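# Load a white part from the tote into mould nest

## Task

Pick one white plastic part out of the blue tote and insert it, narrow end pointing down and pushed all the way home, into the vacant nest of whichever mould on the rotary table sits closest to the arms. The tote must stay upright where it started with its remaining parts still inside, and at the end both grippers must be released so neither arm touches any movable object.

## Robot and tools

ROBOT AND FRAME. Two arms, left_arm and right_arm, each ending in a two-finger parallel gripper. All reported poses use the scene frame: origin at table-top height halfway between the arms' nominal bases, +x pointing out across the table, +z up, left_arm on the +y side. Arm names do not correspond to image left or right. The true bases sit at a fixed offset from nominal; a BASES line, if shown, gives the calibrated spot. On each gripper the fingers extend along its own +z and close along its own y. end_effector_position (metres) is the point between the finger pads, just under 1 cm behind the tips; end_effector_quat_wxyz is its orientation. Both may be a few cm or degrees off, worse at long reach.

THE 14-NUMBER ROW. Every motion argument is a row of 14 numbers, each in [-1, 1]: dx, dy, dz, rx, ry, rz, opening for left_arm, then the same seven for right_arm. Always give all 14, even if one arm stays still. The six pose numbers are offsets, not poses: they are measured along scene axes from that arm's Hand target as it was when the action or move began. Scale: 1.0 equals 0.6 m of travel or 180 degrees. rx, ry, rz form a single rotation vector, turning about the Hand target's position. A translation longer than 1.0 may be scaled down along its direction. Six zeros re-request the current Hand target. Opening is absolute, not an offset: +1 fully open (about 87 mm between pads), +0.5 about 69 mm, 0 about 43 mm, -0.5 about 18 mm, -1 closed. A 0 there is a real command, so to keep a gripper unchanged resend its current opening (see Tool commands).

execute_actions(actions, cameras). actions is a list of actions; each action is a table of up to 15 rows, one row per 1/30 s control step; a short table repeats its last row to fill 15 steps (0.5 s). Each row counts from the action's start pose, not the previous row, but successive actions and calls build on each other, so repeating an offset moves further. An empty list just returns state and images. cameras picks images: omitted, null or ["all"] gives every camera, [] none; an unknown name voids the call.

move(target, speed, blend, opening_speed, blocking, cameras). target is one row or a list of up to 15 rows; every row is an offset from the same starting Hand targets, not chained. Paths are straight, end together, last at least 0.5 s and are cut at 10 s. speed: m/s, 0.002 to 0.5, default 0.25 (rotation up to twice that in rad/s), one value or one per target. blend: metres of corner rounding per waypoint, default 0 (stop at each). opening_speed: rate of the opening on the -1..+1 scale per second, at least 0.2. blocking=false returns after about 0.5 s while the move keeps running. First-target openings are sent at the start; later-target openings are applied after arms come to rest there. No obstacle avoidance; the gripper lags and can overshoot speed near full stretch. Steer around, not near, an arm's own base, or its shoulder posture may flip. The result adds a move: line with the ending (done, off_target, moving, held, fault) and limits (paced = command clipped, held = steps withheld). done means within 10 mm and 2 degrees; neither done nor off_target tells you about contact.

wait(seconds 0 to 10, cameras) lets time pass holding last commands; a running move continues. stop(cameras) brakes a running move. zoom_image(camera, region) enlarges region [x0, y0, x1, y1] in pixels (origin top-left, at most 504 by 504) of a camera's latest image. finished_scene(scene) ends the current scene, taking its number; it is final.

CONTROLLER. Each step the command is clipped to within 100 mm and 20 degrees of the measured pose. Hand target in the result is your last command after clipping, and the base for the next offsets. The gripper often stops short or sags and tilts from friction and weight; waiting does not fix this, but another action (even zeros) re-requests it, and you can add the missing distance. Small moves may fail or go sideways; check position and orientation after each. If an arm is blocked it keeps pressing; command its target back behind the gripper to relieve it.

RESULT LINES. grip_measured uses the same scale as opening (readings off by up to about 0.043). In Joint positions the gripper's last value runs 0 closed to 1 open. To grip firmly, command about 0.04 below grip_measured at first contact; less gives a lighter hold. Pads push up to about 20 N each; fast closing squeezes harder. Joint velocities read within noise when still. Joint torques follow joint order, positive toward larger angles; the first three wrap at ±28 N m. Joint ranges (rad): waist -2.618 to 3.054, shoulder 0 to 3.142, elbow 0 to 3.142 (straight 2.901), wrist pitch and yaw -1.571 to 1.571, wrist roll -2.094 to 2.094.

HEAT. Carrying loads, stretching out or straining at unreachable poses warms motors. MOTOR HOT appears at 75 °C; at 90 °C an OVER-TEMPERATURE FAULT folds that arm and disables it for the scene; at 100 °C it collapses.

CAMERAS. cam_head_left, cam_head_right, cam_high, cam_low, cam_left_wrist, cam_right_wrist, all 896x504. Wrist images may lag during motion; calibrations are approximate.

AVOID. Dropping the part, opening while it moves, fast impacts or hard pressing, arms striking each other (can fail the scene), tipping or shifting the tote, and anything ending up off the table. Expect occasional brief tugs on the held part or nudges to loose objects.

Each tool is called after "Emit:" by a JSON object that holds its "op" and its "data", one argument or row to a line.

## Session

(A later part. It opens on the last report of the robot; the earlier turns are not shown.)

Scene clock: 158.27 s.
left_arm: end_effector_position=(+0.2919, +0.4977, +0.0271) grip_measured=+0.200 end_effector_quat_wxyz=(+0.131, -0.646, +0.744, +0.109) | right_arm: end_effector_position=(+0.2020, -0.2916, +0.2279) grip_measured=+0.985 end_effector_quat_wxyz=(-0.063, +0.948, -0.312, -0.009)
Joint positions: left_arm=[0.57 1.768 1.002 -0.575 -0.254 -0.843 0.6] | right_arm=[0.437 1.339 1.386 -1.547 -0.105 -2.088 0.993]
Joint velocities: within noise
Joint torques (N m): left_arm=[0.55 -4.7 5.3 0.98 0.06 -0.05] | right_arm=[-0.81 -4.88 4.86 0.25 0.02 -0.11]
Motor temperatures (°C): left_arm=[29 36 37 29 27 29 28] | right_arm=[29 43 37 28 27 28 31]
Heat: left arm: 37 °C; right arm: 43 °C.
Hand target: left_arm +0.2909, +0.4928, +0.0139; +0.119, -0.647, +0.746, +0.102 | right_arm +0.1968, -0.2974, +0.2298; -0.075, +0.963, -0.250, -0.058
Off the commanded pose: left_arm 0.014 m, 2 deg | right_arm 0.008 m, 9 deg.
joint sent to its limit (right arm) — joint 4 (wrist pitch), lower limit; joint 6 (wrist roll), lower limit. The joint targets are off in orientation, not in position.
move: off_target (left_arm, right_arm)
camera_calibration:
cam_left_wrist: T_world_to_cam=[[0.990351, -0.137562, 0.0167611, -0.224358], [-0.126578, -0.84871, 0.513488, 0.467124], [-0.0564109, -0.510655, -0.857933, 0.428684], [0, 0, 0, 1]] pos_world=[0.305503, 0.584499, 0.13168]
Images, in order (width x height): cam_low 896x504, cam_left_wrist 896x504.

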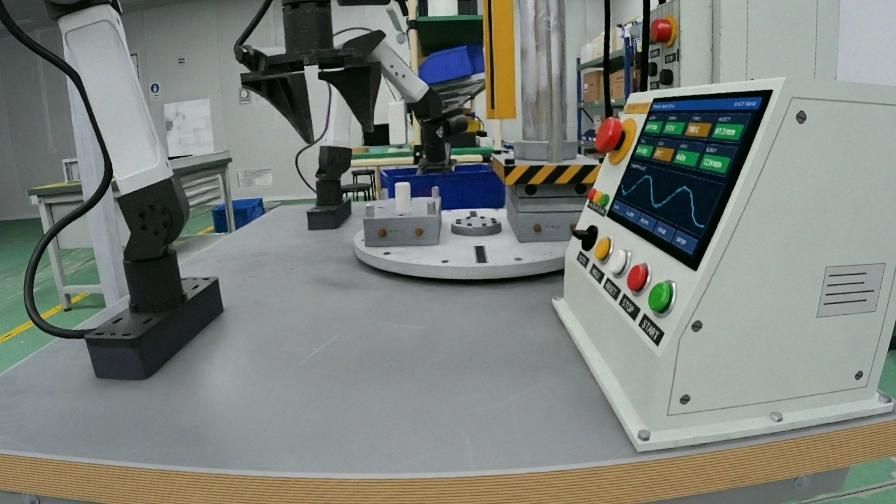

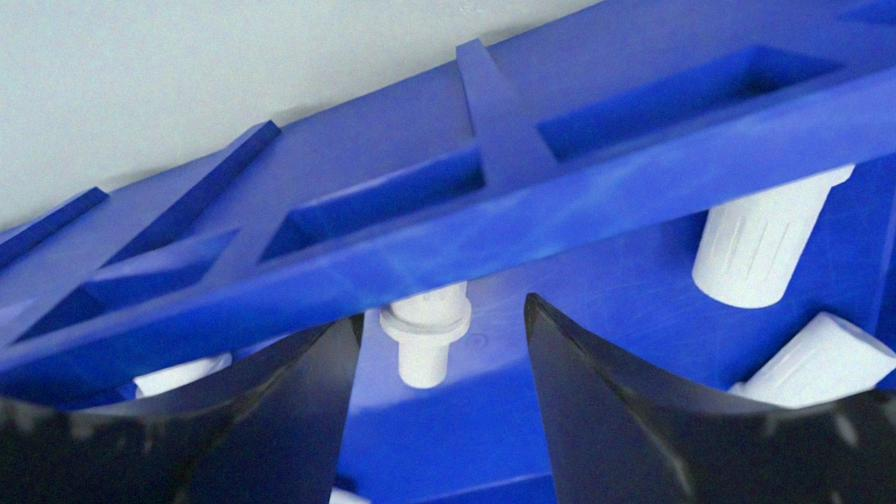

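Emit:
{"op": "move", "data": {
  "target": [
    [-0.003,0,-0.014,0,0,0,0.2,0,0,0,0,0,0,1],
    [-0.003,0,-0.014,0,0,0,-0.6,0,0,0,0,0,0,1]
  ],
  "speed": 0.04,
  "opening_speed": 0.4,
  "cameras": ["cam_left_wrist"]
}}

Scene clock: 167.87 s.
left_arm: end_effector_position=(+0.2916, +0.4999, +0.0201) grip_measured=-0.258 end_effector_quat_wxyz=(+0.135, -0.646, +0.742, +0.115) | right_arm: end_effector_position=(+0.2020, -0.2916, +0.2279) grip_measured=+0.985 end_effector_quat_wxyz=(-0.063, +0.948, -0.312, -0.009)
Joint positions: left_arm=[0.568 1.78 0.983 -0.536 -0.27 -0.844 0.371] | right_arm=[0.437 1.339 1.386 -1.547 -0.105 -2.088 0.993]
Joint velocities: within noise
Joint torques (N m): left_arm=[0.95 -4.67 4.9 0.96 0.22 0] | right_arm=[-0.81 -4.78 4.77 0.25 0.01 -0.11]
Motor temperatures (°C): left_arm=[29 36 37 29 27 29 28] | right_arm=[29 43 37 27 27 28 31]
Heat: left arm: 37 °C; right arm: 43 °C.
Hand target: left_arm +0.2890, +0.4926, +0.0054; +0.119, -0.647, +0.746, +0.102 | right_arm +0.1968, -0.2974, +0.2298; -0.075, +0.963, -0.250, -0.058
Off the commanded pose: left_arm 0.017 m, 2 deg | right_arm 0.008 m, 9 deg.
joint sent to its limit (right arm) — joint 4 (wrist pitch), lower limit; joint 6 (wrist roll), lower limit. The joint targets are off in orientation, not in position.
move: off_target (left_arm, right_arm); target 2's new opening was sent with left_arm's hand 0.021 m and 3 deg from that target
camera_calibration:
cam_left_wrist: T_world_to_cam=[[0.990735, -0.135135, 0.0135309, -0.224962], [-0.123776, -0.857442, 0.499472, 0.476439], [-0.0558943, -0.49652, -0.866224, 0.416833], [0, 0, 0, 1]] pos_world=[0.305148, 0.585085, 0.126146]
Images, in order (width x height): cam_left_wrist 896x504.

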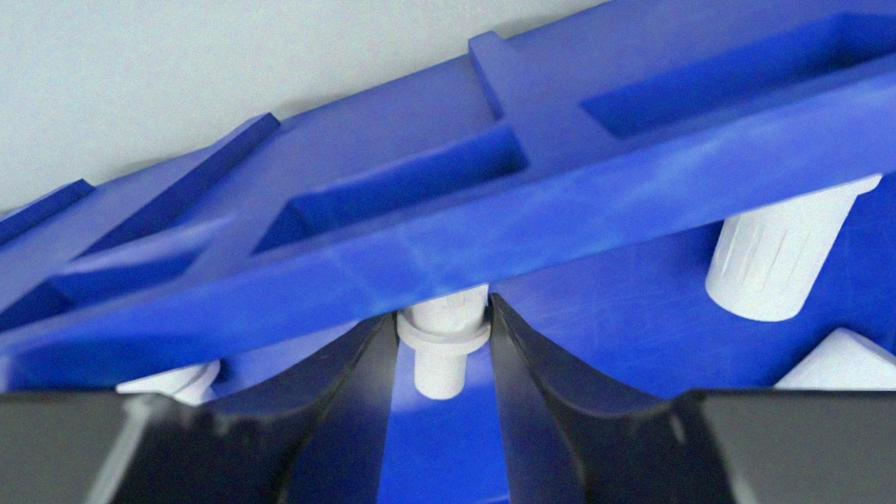

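Emit:
{"op": "execute_actions", "data": {
  "actions": [
    [[0,0,0,0,0,0,-0.6,0,0,0,0,0,0,1]]
  ],
  "cameras": ["cam_high","cam_head_right"]
}}

Emit:
{"op": "zoom_image", "data": {
  "camera": "cam_high",
  "region": [180, 185, 310, 325]
}}

Emit:
{"op": "zoom_image", "data": {
  "camera": "cam_head_right",
  "region": [180, 190, 350, 350]
}}

Scene clock: 185.37 s.
left_arm: end_effector_position=(+0.2916, +0.4999, +0.0201) grip_measured=-0.258 end_effector_quat_wxyz=(+0.135, -0.646, +0.742, +0.115) | right_arm: end_effector_position=(+0.2020, -0.2916, +0.2279) grip_measured=+0.985 end_effector_quat_wxyz=(-0.063, +0.948, -0.312, -0.009)
Joint positions: left_arm=[0.568 1.78 0.983 -0.536 -0.27 -0.844 0.371] | right_arm=[0.437 1.339 1.386 -1.547 -0.105 -2.088 0.993]
Joint velocities: within noise
Joint torques (N m): left_arm=[0.98 -4.64 4.86 0.97 0.22 -0.01] | right_arm=[-0.81 -4.75 4.83 0.25 -0.01 -0.1]
Motor temperatures (°C): left_arm=[29 35 37 29 27 29 29] | right_arm=[29 43 37 27 27 28 31]
Heat: left arm: 37 °C; right arm: 43 °C.
Hand target: left_arm +0.2890, +0.4926, +0.0054; +0.119, -0.647, +0.746, +0.102 | right_arm +0.1968, -0.2974, +0.2298; -0.075, +0.963, -0.250, -0.058
Off the commanded pose: left_arm 0.017 m, 3 deg | right_arm 0.008 m, 9 deg.
joint sent to its limit (right arm) — joint 4 (wrist pitch), lower limit; joint 6 (wrist roll), lower limit. The joint targets are off in orientation, not in position.
Images, in order (width x height): cam_head_right 896x504, cam_high 896x504.

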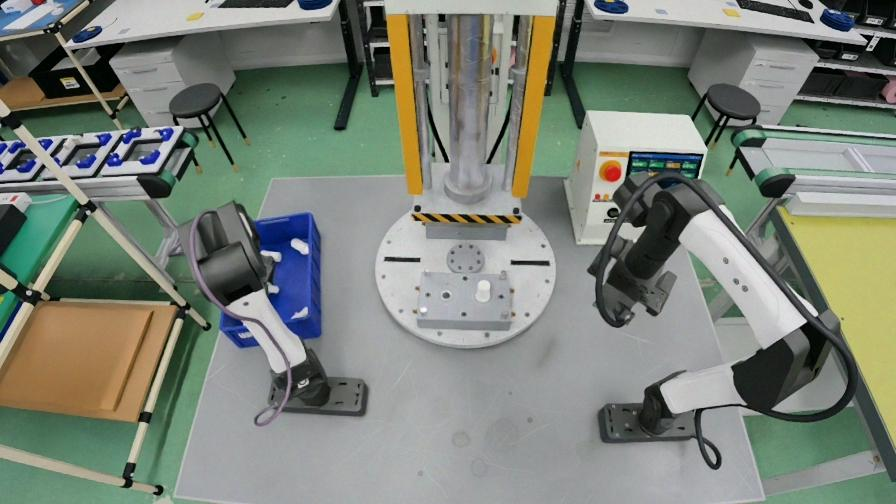

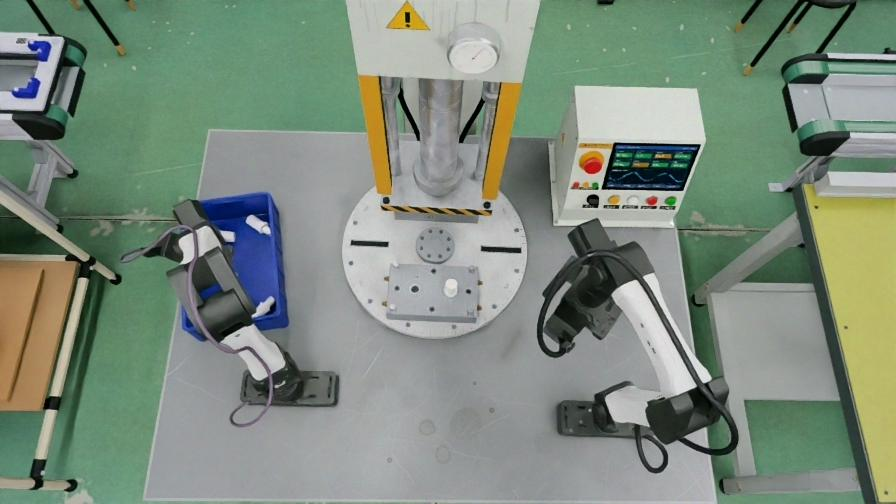

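Scaled by 3.600 from the camera's 896x504 image, which has a finer 1280x720 frame.

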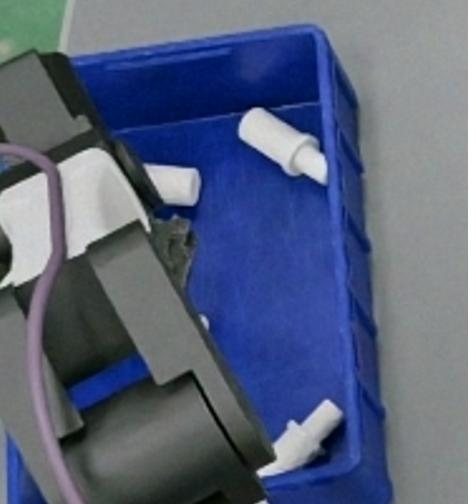

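Scaled by 2.965 from the camera's 896x504 image, which has a finer 1280x720 frame.

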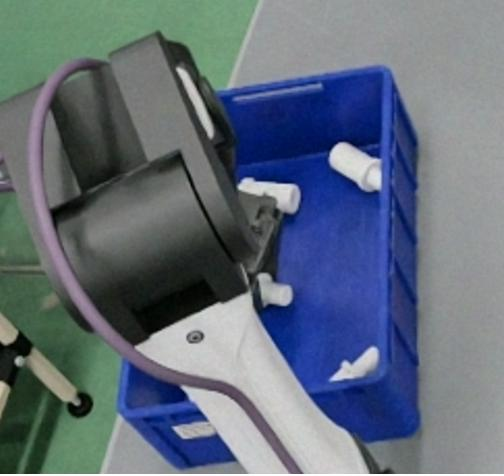

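Emit:
{"op": "move", "data": {
  "target": [
    [0,-0.005,0.035,0,0,0,-0.6,0,0,0,0,0,0,1],
    [0.03,-0.10,0.04,0,0,-0.16,-0.6,0,0,0,0,0,0,1]
  ],
  "speed": 0.06,
  "cameras": ["cam_high","cam_left_wrist","cam_head_right"]
}}

Emit:
{"op": "zoom_image", "data": {
  "camera": "cam_head_right",
  "region": [180, 190, 350, 350]
}}

Scene clock: 204.17 s.
left_arm: end_effector_position=(+0.3027, +0.4357, +0.0233) grip_measured=-0.257 end_effector_quat_wxyz=(+0.124, -0.449, +0.881, +0.077) | right_arm: end_effector_position=(+0.2020, -0.2916, +0.2279) grip_measured=+0.985 end_effector_quat_wxyz=(-0.063, +0.948, -0.312, -0.009)
Joint positions: left_arm=[0.391 1.726 0.937 -0.545 -0.175 -0.543 0.371] | right_arm=[0.437 1.339 1.386 -1.547 -0.105 -2.088 0.993]
Joint velocities: within noise
Joint torques (N m): left_arm=[0.03 -8.92 5.78 0.92 0.1 0.11] | right_arm=[-0.91 -4.68 4.81 0.25 0 -0.1]
Motor temperatures (°C): left_arm=[29 36 37 29 27 29 29] | right_arm=[29 43 38 27 27 28 31]
Heat: left arm: 37 °C; right arm: 43 °C.
Hand target: left_arm +0.3071, +0.4327, +0.0295; +0.140, -0.442, +0.883, +0.069 | right_arm +0.1968, -0.2974, +0.2298; -0.075, +0.963, -0.250, -0.058
Off the commanded pose: left_arm 0.008 m, 2 deg | right_arm 0.008 m, 9 deg.
joint sent to its limit (right arm) — joint 4 (wrist pitch), lower limit; joint 6 (wrist roll), lower limit. The joint targets are off in orientation, not in position.
move: off_target (right_arm)
camera_calibration:
cam_left_wrist: T_world_to_cam=[[0.813419, -0.581492, -0.0146907, 0.00411486], [-0.477119, -0.681438, 0.554977, 0.45013], [-0.332726, -0.44442, -0.831736, 0.448602], [0, 0, 0, 1]] pos_world=[0.36068, 0.508496, 0.123367]
Images, in order (width x height): cam_head_right 896x504, cam_high 896x504, cam_left_wrist 896x504.

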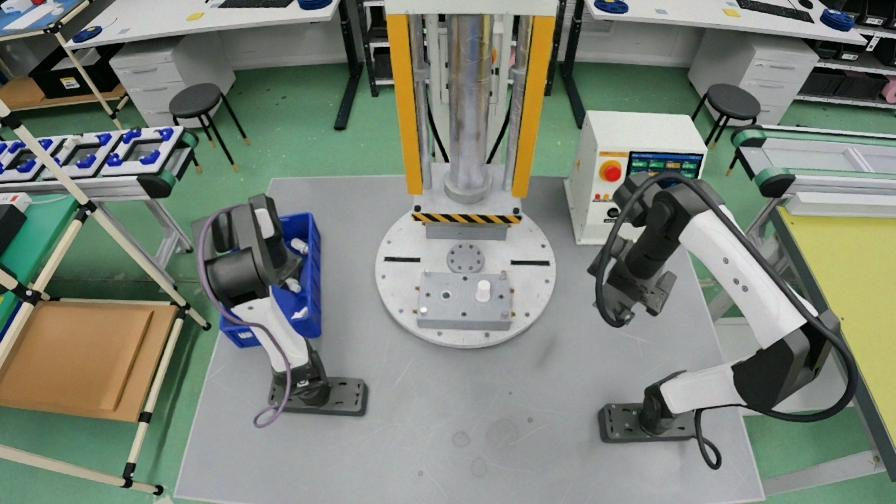

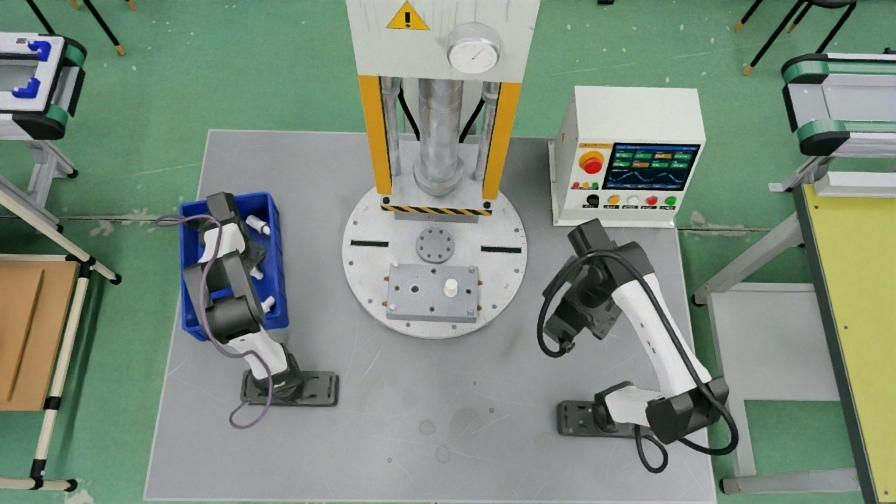

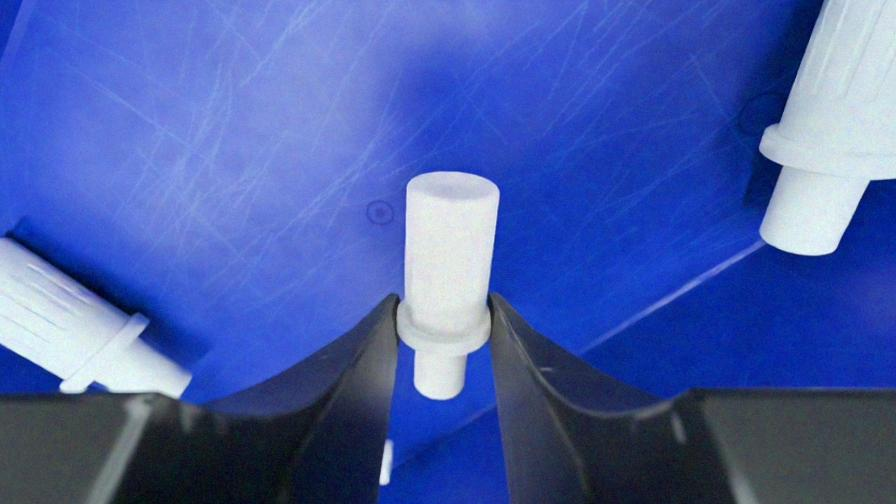

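Scaled by 2.965 from the camera's 896x504 image, which has a finer 1280x720 frame.

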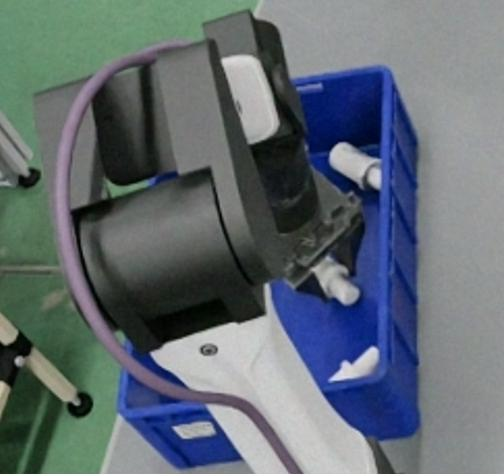

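Emit:
{"op": "move", "data": {
  "target": [
    [0,-0.033,0.006,0,0,-0.14,-0.6,0,0,0,0,0,0,1],
    [0,-0.033,-0.014,0,0,-0.14,-0.6,0,0,0,0,0,0,1],
    [0,-0.033,-0.014,0,0,-0.14,0.2,0,0,0,0,0,0,1]
  ],
  "speed": 0.05,
  "opening_speed": 0.5,
  "cameras": ["cam_high","cam_left_wrist","cam_head_right"]
}}

Emit:
{"op": "zoom_image", "data": {
  "camera": "cam_head_right",
  "region": [180, 190, 350, 350]
}}

Scene clock: 222.00 s.
left_arm: end_effector_position=(+0.3067, +0.4162, +0.0225) grip_measured=+0.200 end_effector_quat_wxyz=(+0.149, -0.243, +0.958, +0.038) | right_arm: end_effector_position=(+0.2020, -0.2916, +0.2279) grip_measured=+0.985 end_effector_quat_wxyz=(-0.063, +0.948, -0.312, -0.009)
Joint positions: left_arm=[0.348 1.678 0.87 -0.458 -0.05 -0.154 0.6] | right_arm=[0.437 1.339 1.386 -1.547 -0.105 -2.088 0.993]
Joint velocities: within noise
Joint torques (N m): left_arm=[-0.05 -6.6 5.78 1.06 0.09 0.01] | right_arm=[-0.72 -4.81 4.86 0.25 0.02 -0.11]
Motor temperatures (°C): left_arm=[29 38 37 30 27 29 29] | right_arm=[29 43 38 27 27 28 31]
Heat: left arm: 38 °C; right arm: 43 °C.
Hand target: left_arm +0.3071, +0.4129, +0.0211; +0.152, -0.238, +0.959, +0.037 | right_arm +0.1968, -0.2974, +0.2298; -0.075, +0.963, -0.251, -0.058
Off the commanded pose: left_arm 0.004 m, 1 deg | right_arm 0.008 m, 9 deg.
joint sent to its limit (right arm) — joint 4 (wrist pitch), lower limit; joint 6 (wrist roll), lower limit. The joint targets are off in orientation, not in position.
move: off_target (right_arm)
camera_calibration:
cam_left_wrist: T_world_to_cam=[[0.480628, -0.876888, 0.00798489, 0.214051], [-0.73955, -0.400426, 0.54104, 0.403014], [-0.471234, -0.265945, -0.840959, 0.408955], [0, 0, 0, 1]] pos_world=[0.387884, 0.457836, 0.124159]
Images, in order (width x height): cam_head_right 896x504, cam_high 896x504, cam_left_wrist 896x504.

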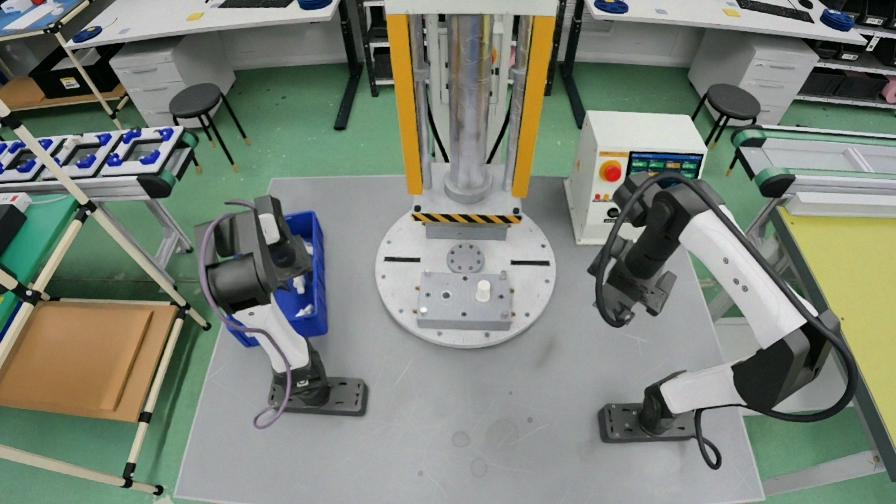

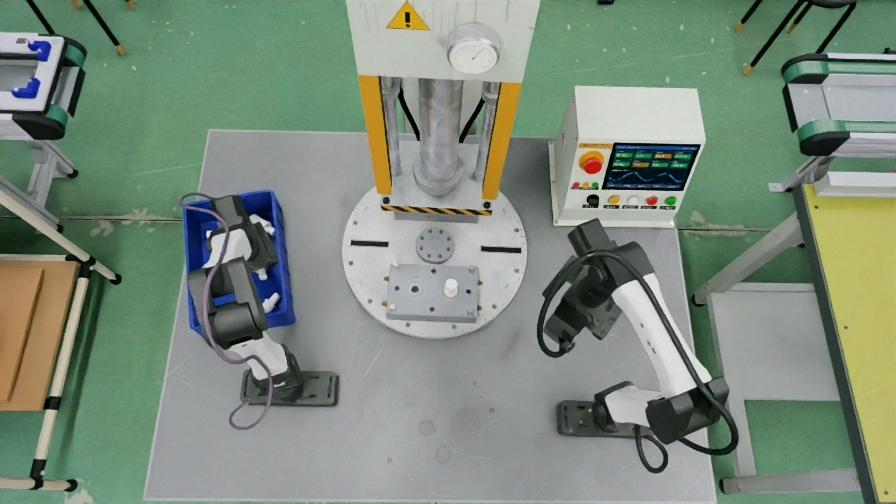

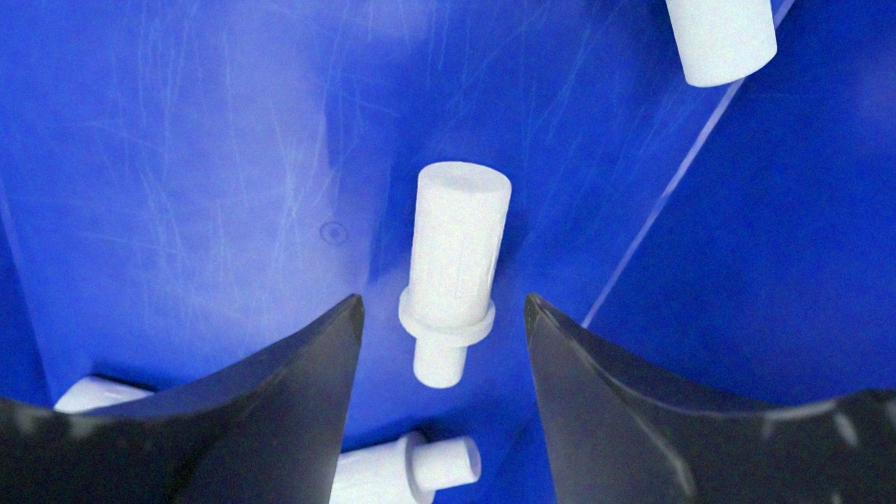

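Scaled by 2.965 from the camera's 896x504 image, which has a finer 1280x720 frame.

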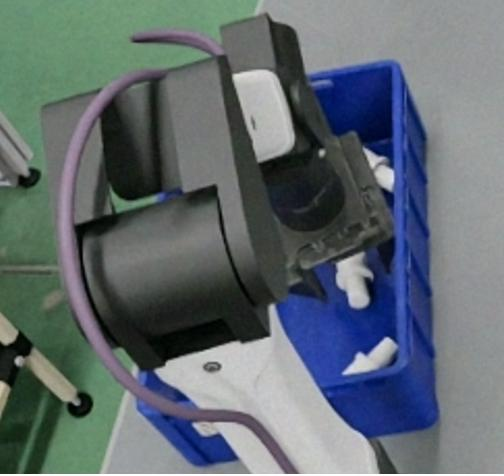

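Emit:
{"op": "move", "data": {
  "target": [
    [0.038,0.008,0,0,0,-0.028,0.2,0,0,0,0,0,0,1],
    [0.038,0.008,-0.004,0,0,-0.028,-0.6,0,0,0,0,0,0,1]
  ],
  "speed": 0.05,
  "opening_speed": 0.4,
  "cameras": ["cam_high","cam_left_wrist","cam_head_right"]
}}

Emit:
{"op": "zoom_image", "data": {
  "camera": "cam_head_right",
  "region": [180, 190, 350, 350]
}}

Scene clock: 255.43 s.
left_arm: end_effector_position=(+0.3208, +0.4192, +0.0191) grip_measured=-0.345 end_effector_quat_wxyz=(+0.147, -0.204, +0.967, +0.035) | right_arm: end_effector_position=(+0.2020, -0.2916, +0.2279) grip_measured=+0.985 end_effector_quat_wxyz=(-0.063, +0.948, -0.312, -0.009)
Joint positions: left_arm=[0.342 1.739 0.926 -0.456 -0.035 -0.082 0.327] | right_arm=[0.437 1.339 1.386 -1.547 -0.105 -2.088 0.993]
Joint velocities: within noise
Joint torques (N m): left_arm=[0.06 -5.39 8.83 1.01 0.21 0.09] | right_arm=[-0.87 -4.82 4.88 0.23 -0.01 -0.11]
Motor temperatures (°C): left_arm=[29 37 38 30 27 29 28] | right_arm=[29 43 38 27 27 28 31]
Heat: left arm: 38 °C; right arm: 43 °C.
Hand target: left_arm +0.3299, +0.4177, +0.0187; +0.154, -0.196, +0.968, +0.030 | right_arm +0.1968, -0.2974, +0.2298; -0.075, +0.963, -0.251, -0.058
Off the commanded pose: left_arm 0.009 m, 1 deg | right_arm 0.008 m, 9 deg.
joint sent to its limit (right arm) — joint 4 (wrist pitch), lower limit; joint 6 (wrist roll), lower limit. The joint targets are off in orientation, not in position.
move: off_target (right_arm)
camera_calibration:
cam_left_wrist: T_world_to_cam=[[0.409469, -0.912323, 0.000815976, 0.247757], [-0.765043, -0.342879, 0.545109, 0.40051], [-0.497036, -0.22383, -0.838365, 0.404149], [0, 0, 0, 1]] pos_world=[0.405835, 0.453822, 0.120301]
Images, in order (width x height): cam_head_right 896x504, cam_high 896x504, cam_left_wrist 896x504.

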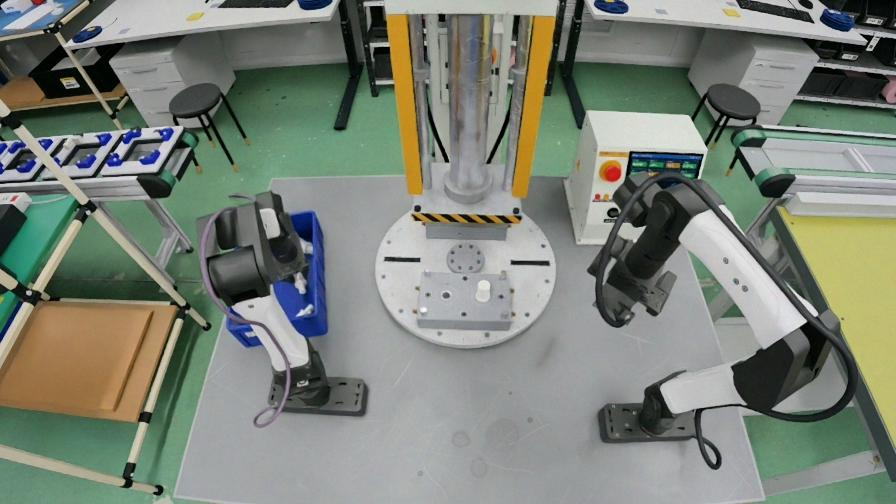

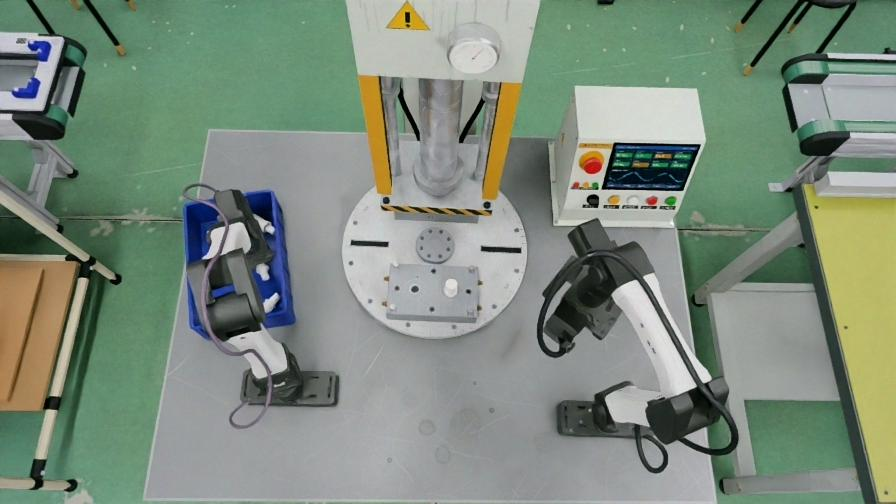

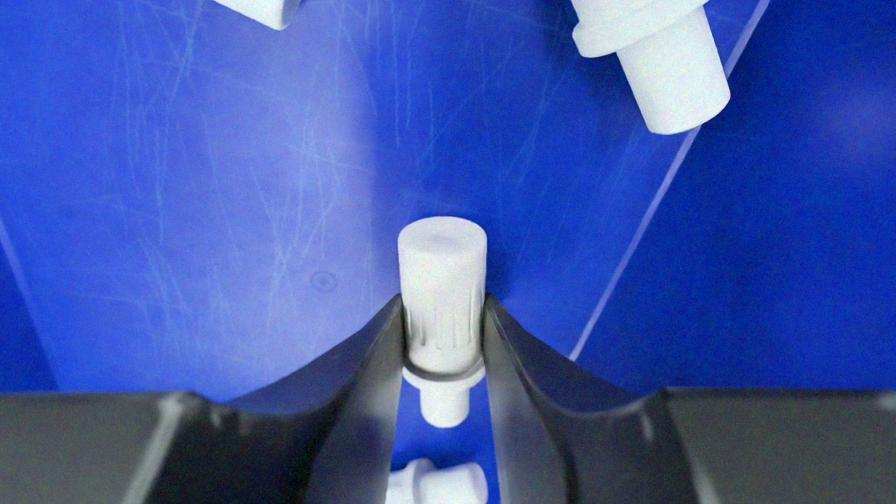

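Scaled by 2.965 from the camera's 896x504 image, which has a finer 1280x720 frame.

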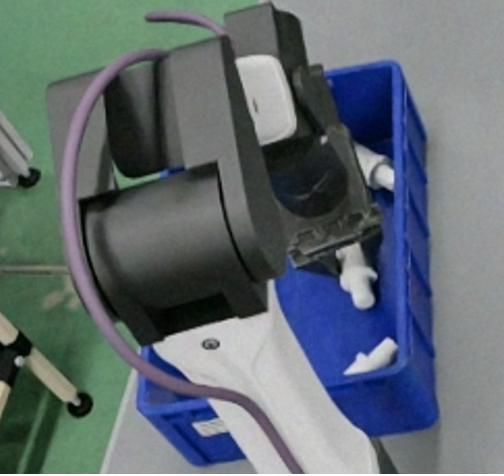

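Emit:
{"op": "move", "data": {
  "target": [
    [-0.02,0,0.25,0,0,0,-0.6,0,0,0,0,0,0,1],
    [-0.133,-0.33,0.25,0,0,-0.24,-0.6,0,0,0,0,0,0,1],
    [-0.133,-0.33,0.05,0,0,-0.24,-0.6,0,0,0,0,0,0,1]
  ],
  "speed": [0.1,0.15,0.1],
  "blend": [0.03,0.03,0],
  "cameras": ["cam_high","cam_left_wrist","cam_low"]
}}

Emit:
{"op": "zoom_image", "data": {
  "camera": "cam_high",
  "region": [180, 185, 310, 325]
}}

Emit:
{"op": "zoom_image", "data": {
  "camera": "cam_low",
  "region": [300, 140, 460, 250]
}}

Scene clock: 275.73 s.
left_arm: end_effector_position=(+0.2512, +0.2215, +0.0535) grip_measured=-0.345 end_effector_quat_wxyz=(+0.157, +0.174, +0.972, -0.029) | right_arm: end_effector_position=(+0.2020, -0.2916, +0.2279) grip_measured=+0.985 end_effector_quat_wxyz=(-0.063, +0.948, -0.312, -0.009)
Joint positions: left_arm=[-0.39 1.394 0.735 -0.592 -0.014 -0.045 0.327] | right_arm=[0.437 1.339 1.386 -1.547 -0.105 -2.088 0.993]
Joint velocities: within noise
Joint torques (N m): left_arm=[0.01 -3.33 6.57 1.1 0.08 -0.07] | right_arm=[-0.91 -4.81 4.82 0.25 -0.01 -0.11]
Motor temperatures (°C): left_arm=[29 36 40 30 27 29 29] | right_arm=[29 43 38 27 27 28 31]
Heat: left arm: 40 °C; right arm: 43 °C.
Hand target: left_arm +0.2501, +0.2197, +0.0487; +0.154, +0.174, +0.972, -0.029 | right_arm +0.1968, -0.2974, +0.2298; -0.075, +0.963, -0.251, -0.058
Off the commanded pose: left_arm 0.005 m, 0 deg | right_arm 0.008 m, 9 deg.
joint sent to its limit (right arm) — joint 4 (wrist pitch), lower limit; joint 6 (wrist roll), lower limit. The joint targets are off in orientation, not in position.
move: off_target (right_arm)
camera_calibration:
cam_left_wrist: T_world_to_cam=[[-0.344317, -0.938793, 0.0106657, 0.290583], [-0.793416, 0.297034, 0.531283, 0.126848], [-0.501933, 0.174467, -0.847127, 0.267619], [0, 0, 0, 1]] pos_world=[0.335023, 0.188428, 0.156216]
Images, in order (width x height): cam_high 896x504, cam_low 896x504, cam_left_wrist 896x504.

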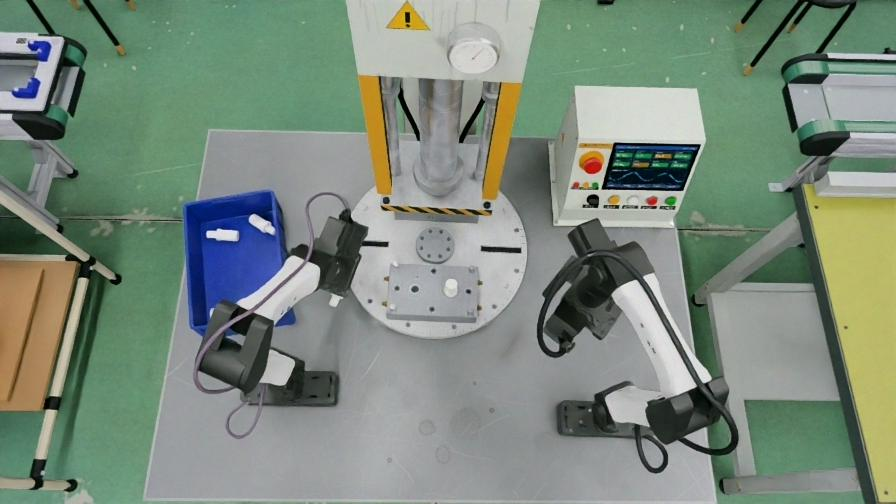

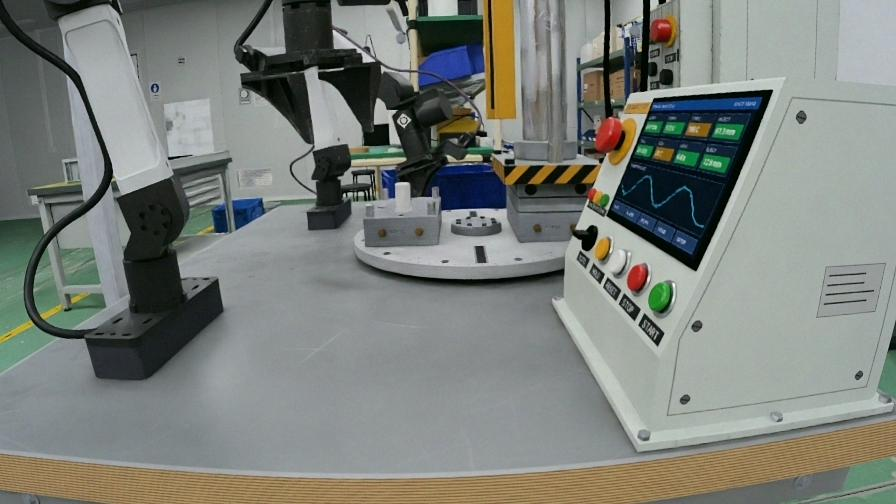

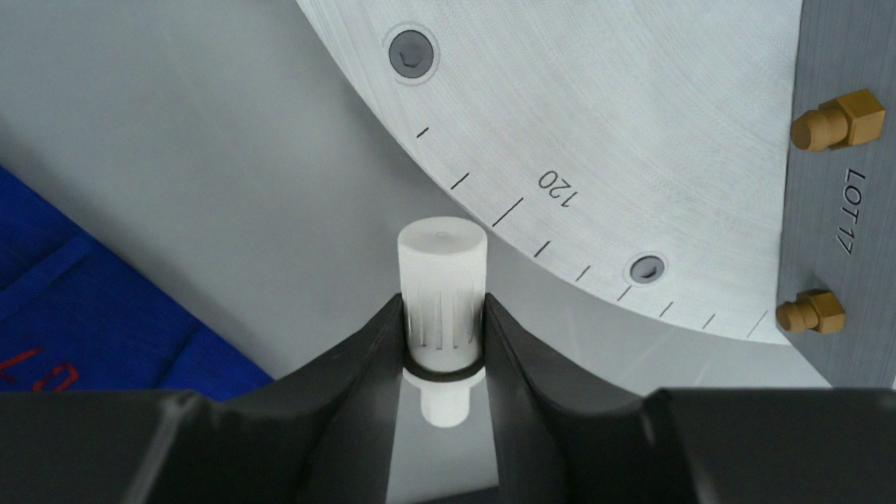

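Scaled by 3.600 from the camera's 896x504 image, which has a finer 1280x720 frame.

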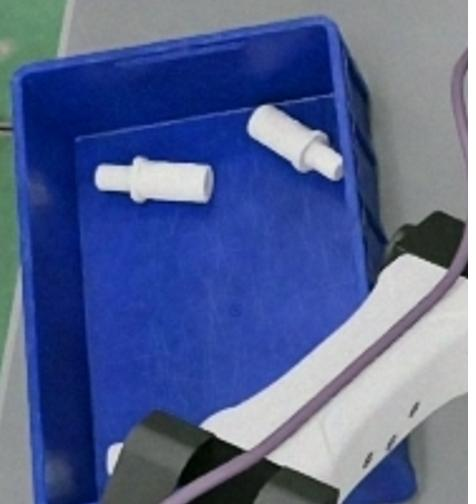

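Scaled by 3.150 from the camera's 896x504 image, which has a finer 1280x720 frame.

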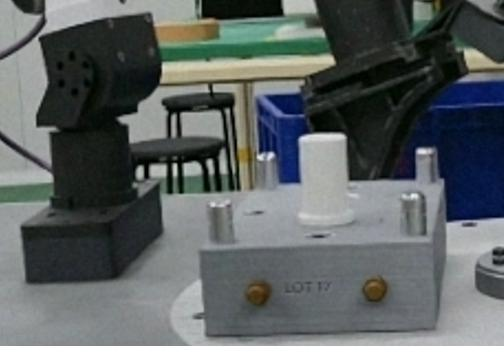

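Emit:
{"op": "move", "data": {
  "target": [
    [-0.05,0.012,-0.035,0,0,0,-0.6,0,0,0,0,0,0,1],
    [-0.05,0.012,-0.058,0,0,0,-0.6,0,0,0,0,0,0,1]
  ],
  "speed": [0.08,0.03],
  "cameras": ["cam_high","cam_left_wrist","cam_head_left"]
}}

Emit:
{"op": "zoom_image", "data": {
  "camera": "cam_head_left",
  "region": [270, 230, 430, 390]
}}

Scene clock: 287.37 s.
left_arm: end_effector_position=(+0.2219, +0.2264, +0.0190) grip_measured=-0.345 end_effector_quat_wxyz=(+0.157, +0.175, +0.971, -0.033) | right_arm: end_effector_position=(+0.2020, -0.2916, +0.2279) grip_measured=+0.985 end_effector_quat_wxyz=(-0.063, +0.948, -0.312, -0.009)
Joint positions: left_arm=[-0.418 1.346 0.543 -0.445 -0.014 -0.071 0.327] | right_arm=[0.437 1.339 1.386 -1.547 -0.105 -2.088 0.993]
Joint velocities: within noise
Joint torques (N m): left_arm=[0.02 -2.52 5.98 1.1 -0.01 -0.06] | right_arm=[-0.73 -4.81 4.74 0.27 -0.01 -0.12]
Motor temperatures (°C): left_arm=[29 36 40 31 27 29 29] | right_arm=[29 43 38 27 27 28 31]
Heat: left arm: 40 °C; right arm: 43 °C.
Hand target: left_arm +0.2201, +0.2269, +0.0139; +0.154, +0.174, +0.972, -0.029 | right_arm +0.1968, -0.2974, +0.2298; -0.075, +0.963, -0.251, -0.058
Off the commanded pose: left_arm 0.005 m, 1 deg | right_arm 0.008 m, 9 deg.
joint sent to its limit (right arm) — joint 4 (wrist pitch), lower limit; joint 6 (wrist roll), lower limit. The joint targets are off in orientation, not in position.
move: off_target (right_arm)
camera_calibration:
cam_left_wrist: T_world_to_cam=[[-0.346988, -0.937676, 0.0190315, 0.285653], [-0.792268, 0.303918, 0.529098, 0.118723], [-0.501907, 0.168513, -0.848347, 0.224168], [0, 0, 0, 1]] pos_world=[0.30569, 0.193993, 0.12192]
Images, in order (width x height): cam_head_left 896x504, cam_high 896x504, cam_left_wrist 896x504.

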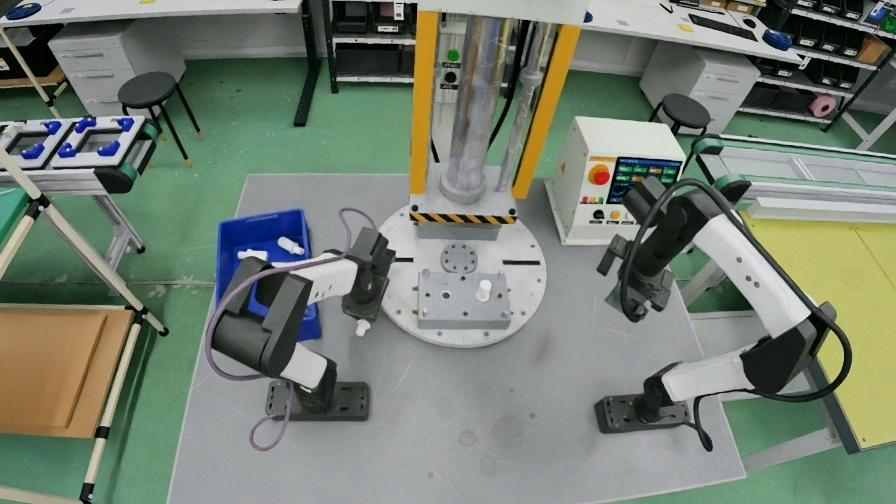

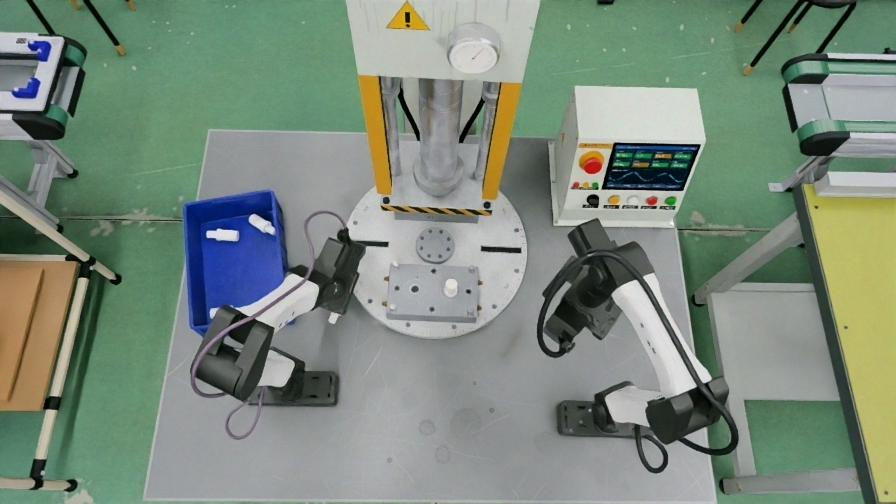

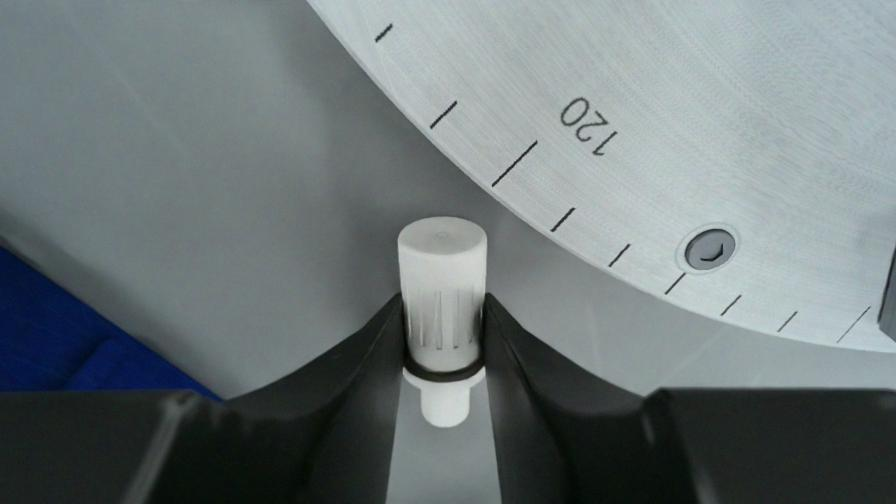

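Scaled by 3.150 from the camera's 896x504 image, which has a finer 1280x720 frame.

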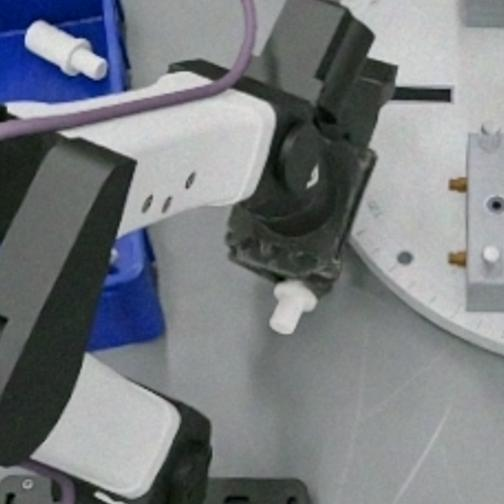

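Emit:
{"op": "move", "data": {
  "target": [
    [0,0,-0.006,0,0,0,-0.6,0,0,0,0,0,0,1],
    [0,0,-0.006,0,0,0,0.15,0,0,0,0,0,0,1],
    [0.017,-0.006,0.005,0.035,0.096,0,0.15,0,0,0,0,0,0,1]
  ],
  "speed": [0.03,0.03,0.06],
  "opening_speed": 0.4,
  "cameras": ["cam_left_wrist","cam_head_left"]
}}

Emit:
{"op": "zoom_image", "data": {
  "camera": "cam_head_left",
  "region": [270, 230, 430, 390]
}}

Scene clock: 301.43 s.
left_arm: end_effector_position=(+0.2276, +0.2246, +0.0164) grip_measured=+0.150 end_effector_quat_wxyz=(+0.002, +0.176, +0.984, +0.004) | right_arm: end_effector_position=(+0.2020, -0.2916, +0.2279) grip_measured=+0.985 end_effector_quat_wxyz=(-0.063, +0.948, -0.312, -0.009)
Joint positions: left_arm=[-0.411 1.695 0.856 -0.73 -0.009 -0.069 0.575] | right_arm=[0.437 1.339 1.386 -1.547 -0.105 -2.088 0.993]
Joint velocities: within noise
Joint torques (N m): left_arm=[1.36 -4.56 8.28 0.23 0.24 0.09] | right_arm=[-0.9 -4.79 4.83 0.23 0.02 -0.07]
Motor temperatures (°C): left_arm=[29 35 39 30 27 29 29] | right_arm=[29 42 38 27 27 28 31]
Heat: left arm: 39 °C; right arm: 42 °C.
Hand target: left_arm +0.2303, +0.2232, +0.0169; -0.004, +0.176, +0.984, -0.001 | right_arm +0.1968, -0.2974, +0.2298; -0.075, +0.963, -0.251, -0.058
Off the commanded pose: left_arm 0.003 m, 1 deg | right_arm 0.008 m, 9 deg.
joint sent to its limit (right arm) — joint 4 (wrist pitch), lower limit; joint 6 (wrist roll), lower limit. The joint targets are off in orientation, not in position.
move: off_target (right_arm)
camera_calibration:
cam_left_wrist: T_world_to_cam=[[-0.341104, -0.940025, -0.00114129, 0.285493], [-0.601029, 0.21716, 0.769159, 0.0971387], [-0.722781, 0.263049, -0.639057, 0.250736], [0, 0, 0, 1]] pos_world=[0.336993, 0.18132, 0.0858454]
Images, in order (width x height): cam_head_left 896x504, cam_left_wrist 896x504.

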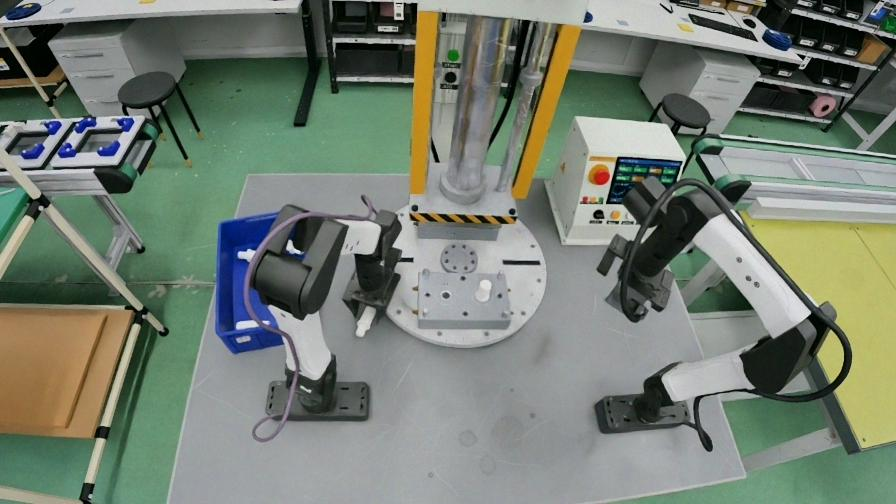

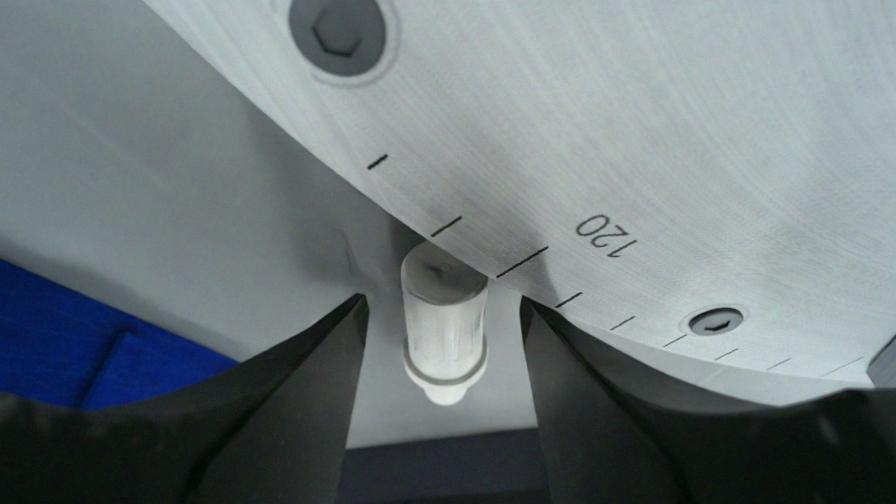

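Scaled by 3.150 from the camera's 896x504 image, which has a finer 1280x720 frame.

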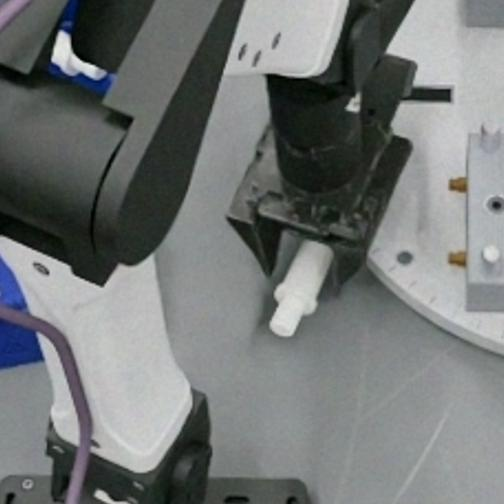

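Emit:
{"op": "move", "data": {
  "target": [0,0,0.002,0,0,0,-0.6,0,0,0,0,0,0,1],
  "speed": 0.05,
  "opening_speed": 0.4,
  "cameras": ["cam_left_wrist"]
}}

Scene clock: 311.13 s.
left_arm: end_effector_position=(+0.2262, +0.2252, +0.0166) grip_measured=-0.345 end_effector_quat_wxyz=(-0.001, +0.176, +0.984, +0.005) | right_arm: end_effector_position=(+0.2020, -0.2916, +0.2279) grip_measured=+0.985 end_effector_quat_wxyz=(-0.063, +0.948, -0.312, -0.009)
Joint positions: left_arm=[-0.411 1.695 0.856 -0.736 -0.009 -0.069 0.327] | right_arm=[0.437 1.339 1.386 -1.547 -0.105 -2.088 0.993]
Joint velocities: within noise
Joint torques (N m): left_arm=[1.35 -4.75 8.51 0.22 0.23 0.09] | right_arm=[-0.79 -4.78 4.85 0.26 -0.01 -0.11]
Motor temperatures (°C): left_arm=[29 35 39 30 27 29 29] | right_arm=[29 42 38 27 27 28 31]
Heat: left arm: 39 °C; right arm: 42 °C.
Hand target: left_arm +0.2302, +0.2233, +0.0181; -0.004, +0.176, +0.984, -0.001 | right_arm +0.1968, -0.2974, +0.2298; -0.075, +0.963, -0.251, -0.058
Off the commanded pose: left_arm 0.005 m, 1 deg | right_arm 0.008 m, 9 deg.
joint sent to its limit (right arm) — joint 4 (wrist pitch), lower limit; joint 6 (wrist roll), lower limit. The joint targets are off in orientation, not in position.
move: off_target (right_arm)
camera_calibration:
cam_left_wrist: T_world_to_cam=[[-0.34111, -0.940022, -0.00122047, 0.285543], [-0.596618, 0.215494, 0.773052, 0.0952812], [-0.726423, 0.264424, -0.634341, 0.250163], [0, 0, 0, 1]] pos_world=[0.335973, 0.181735, 0.0853801]
Images, in order (width x height): cam_left_wrist 896x504.

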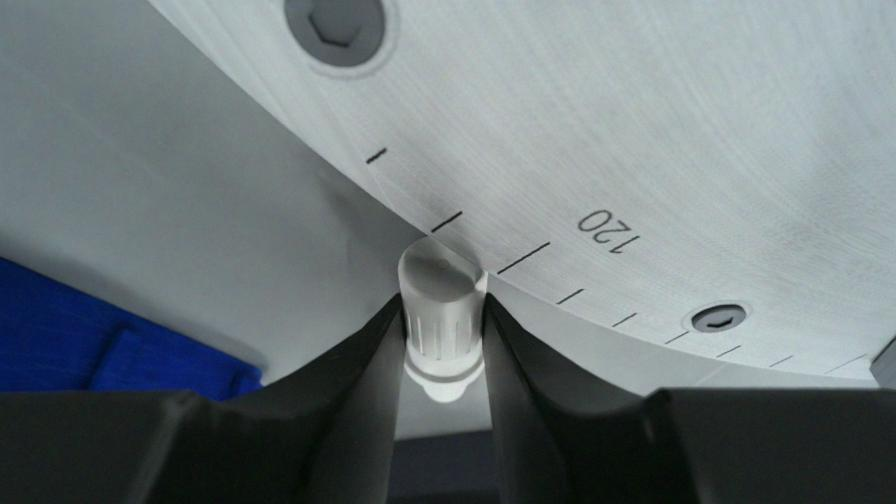

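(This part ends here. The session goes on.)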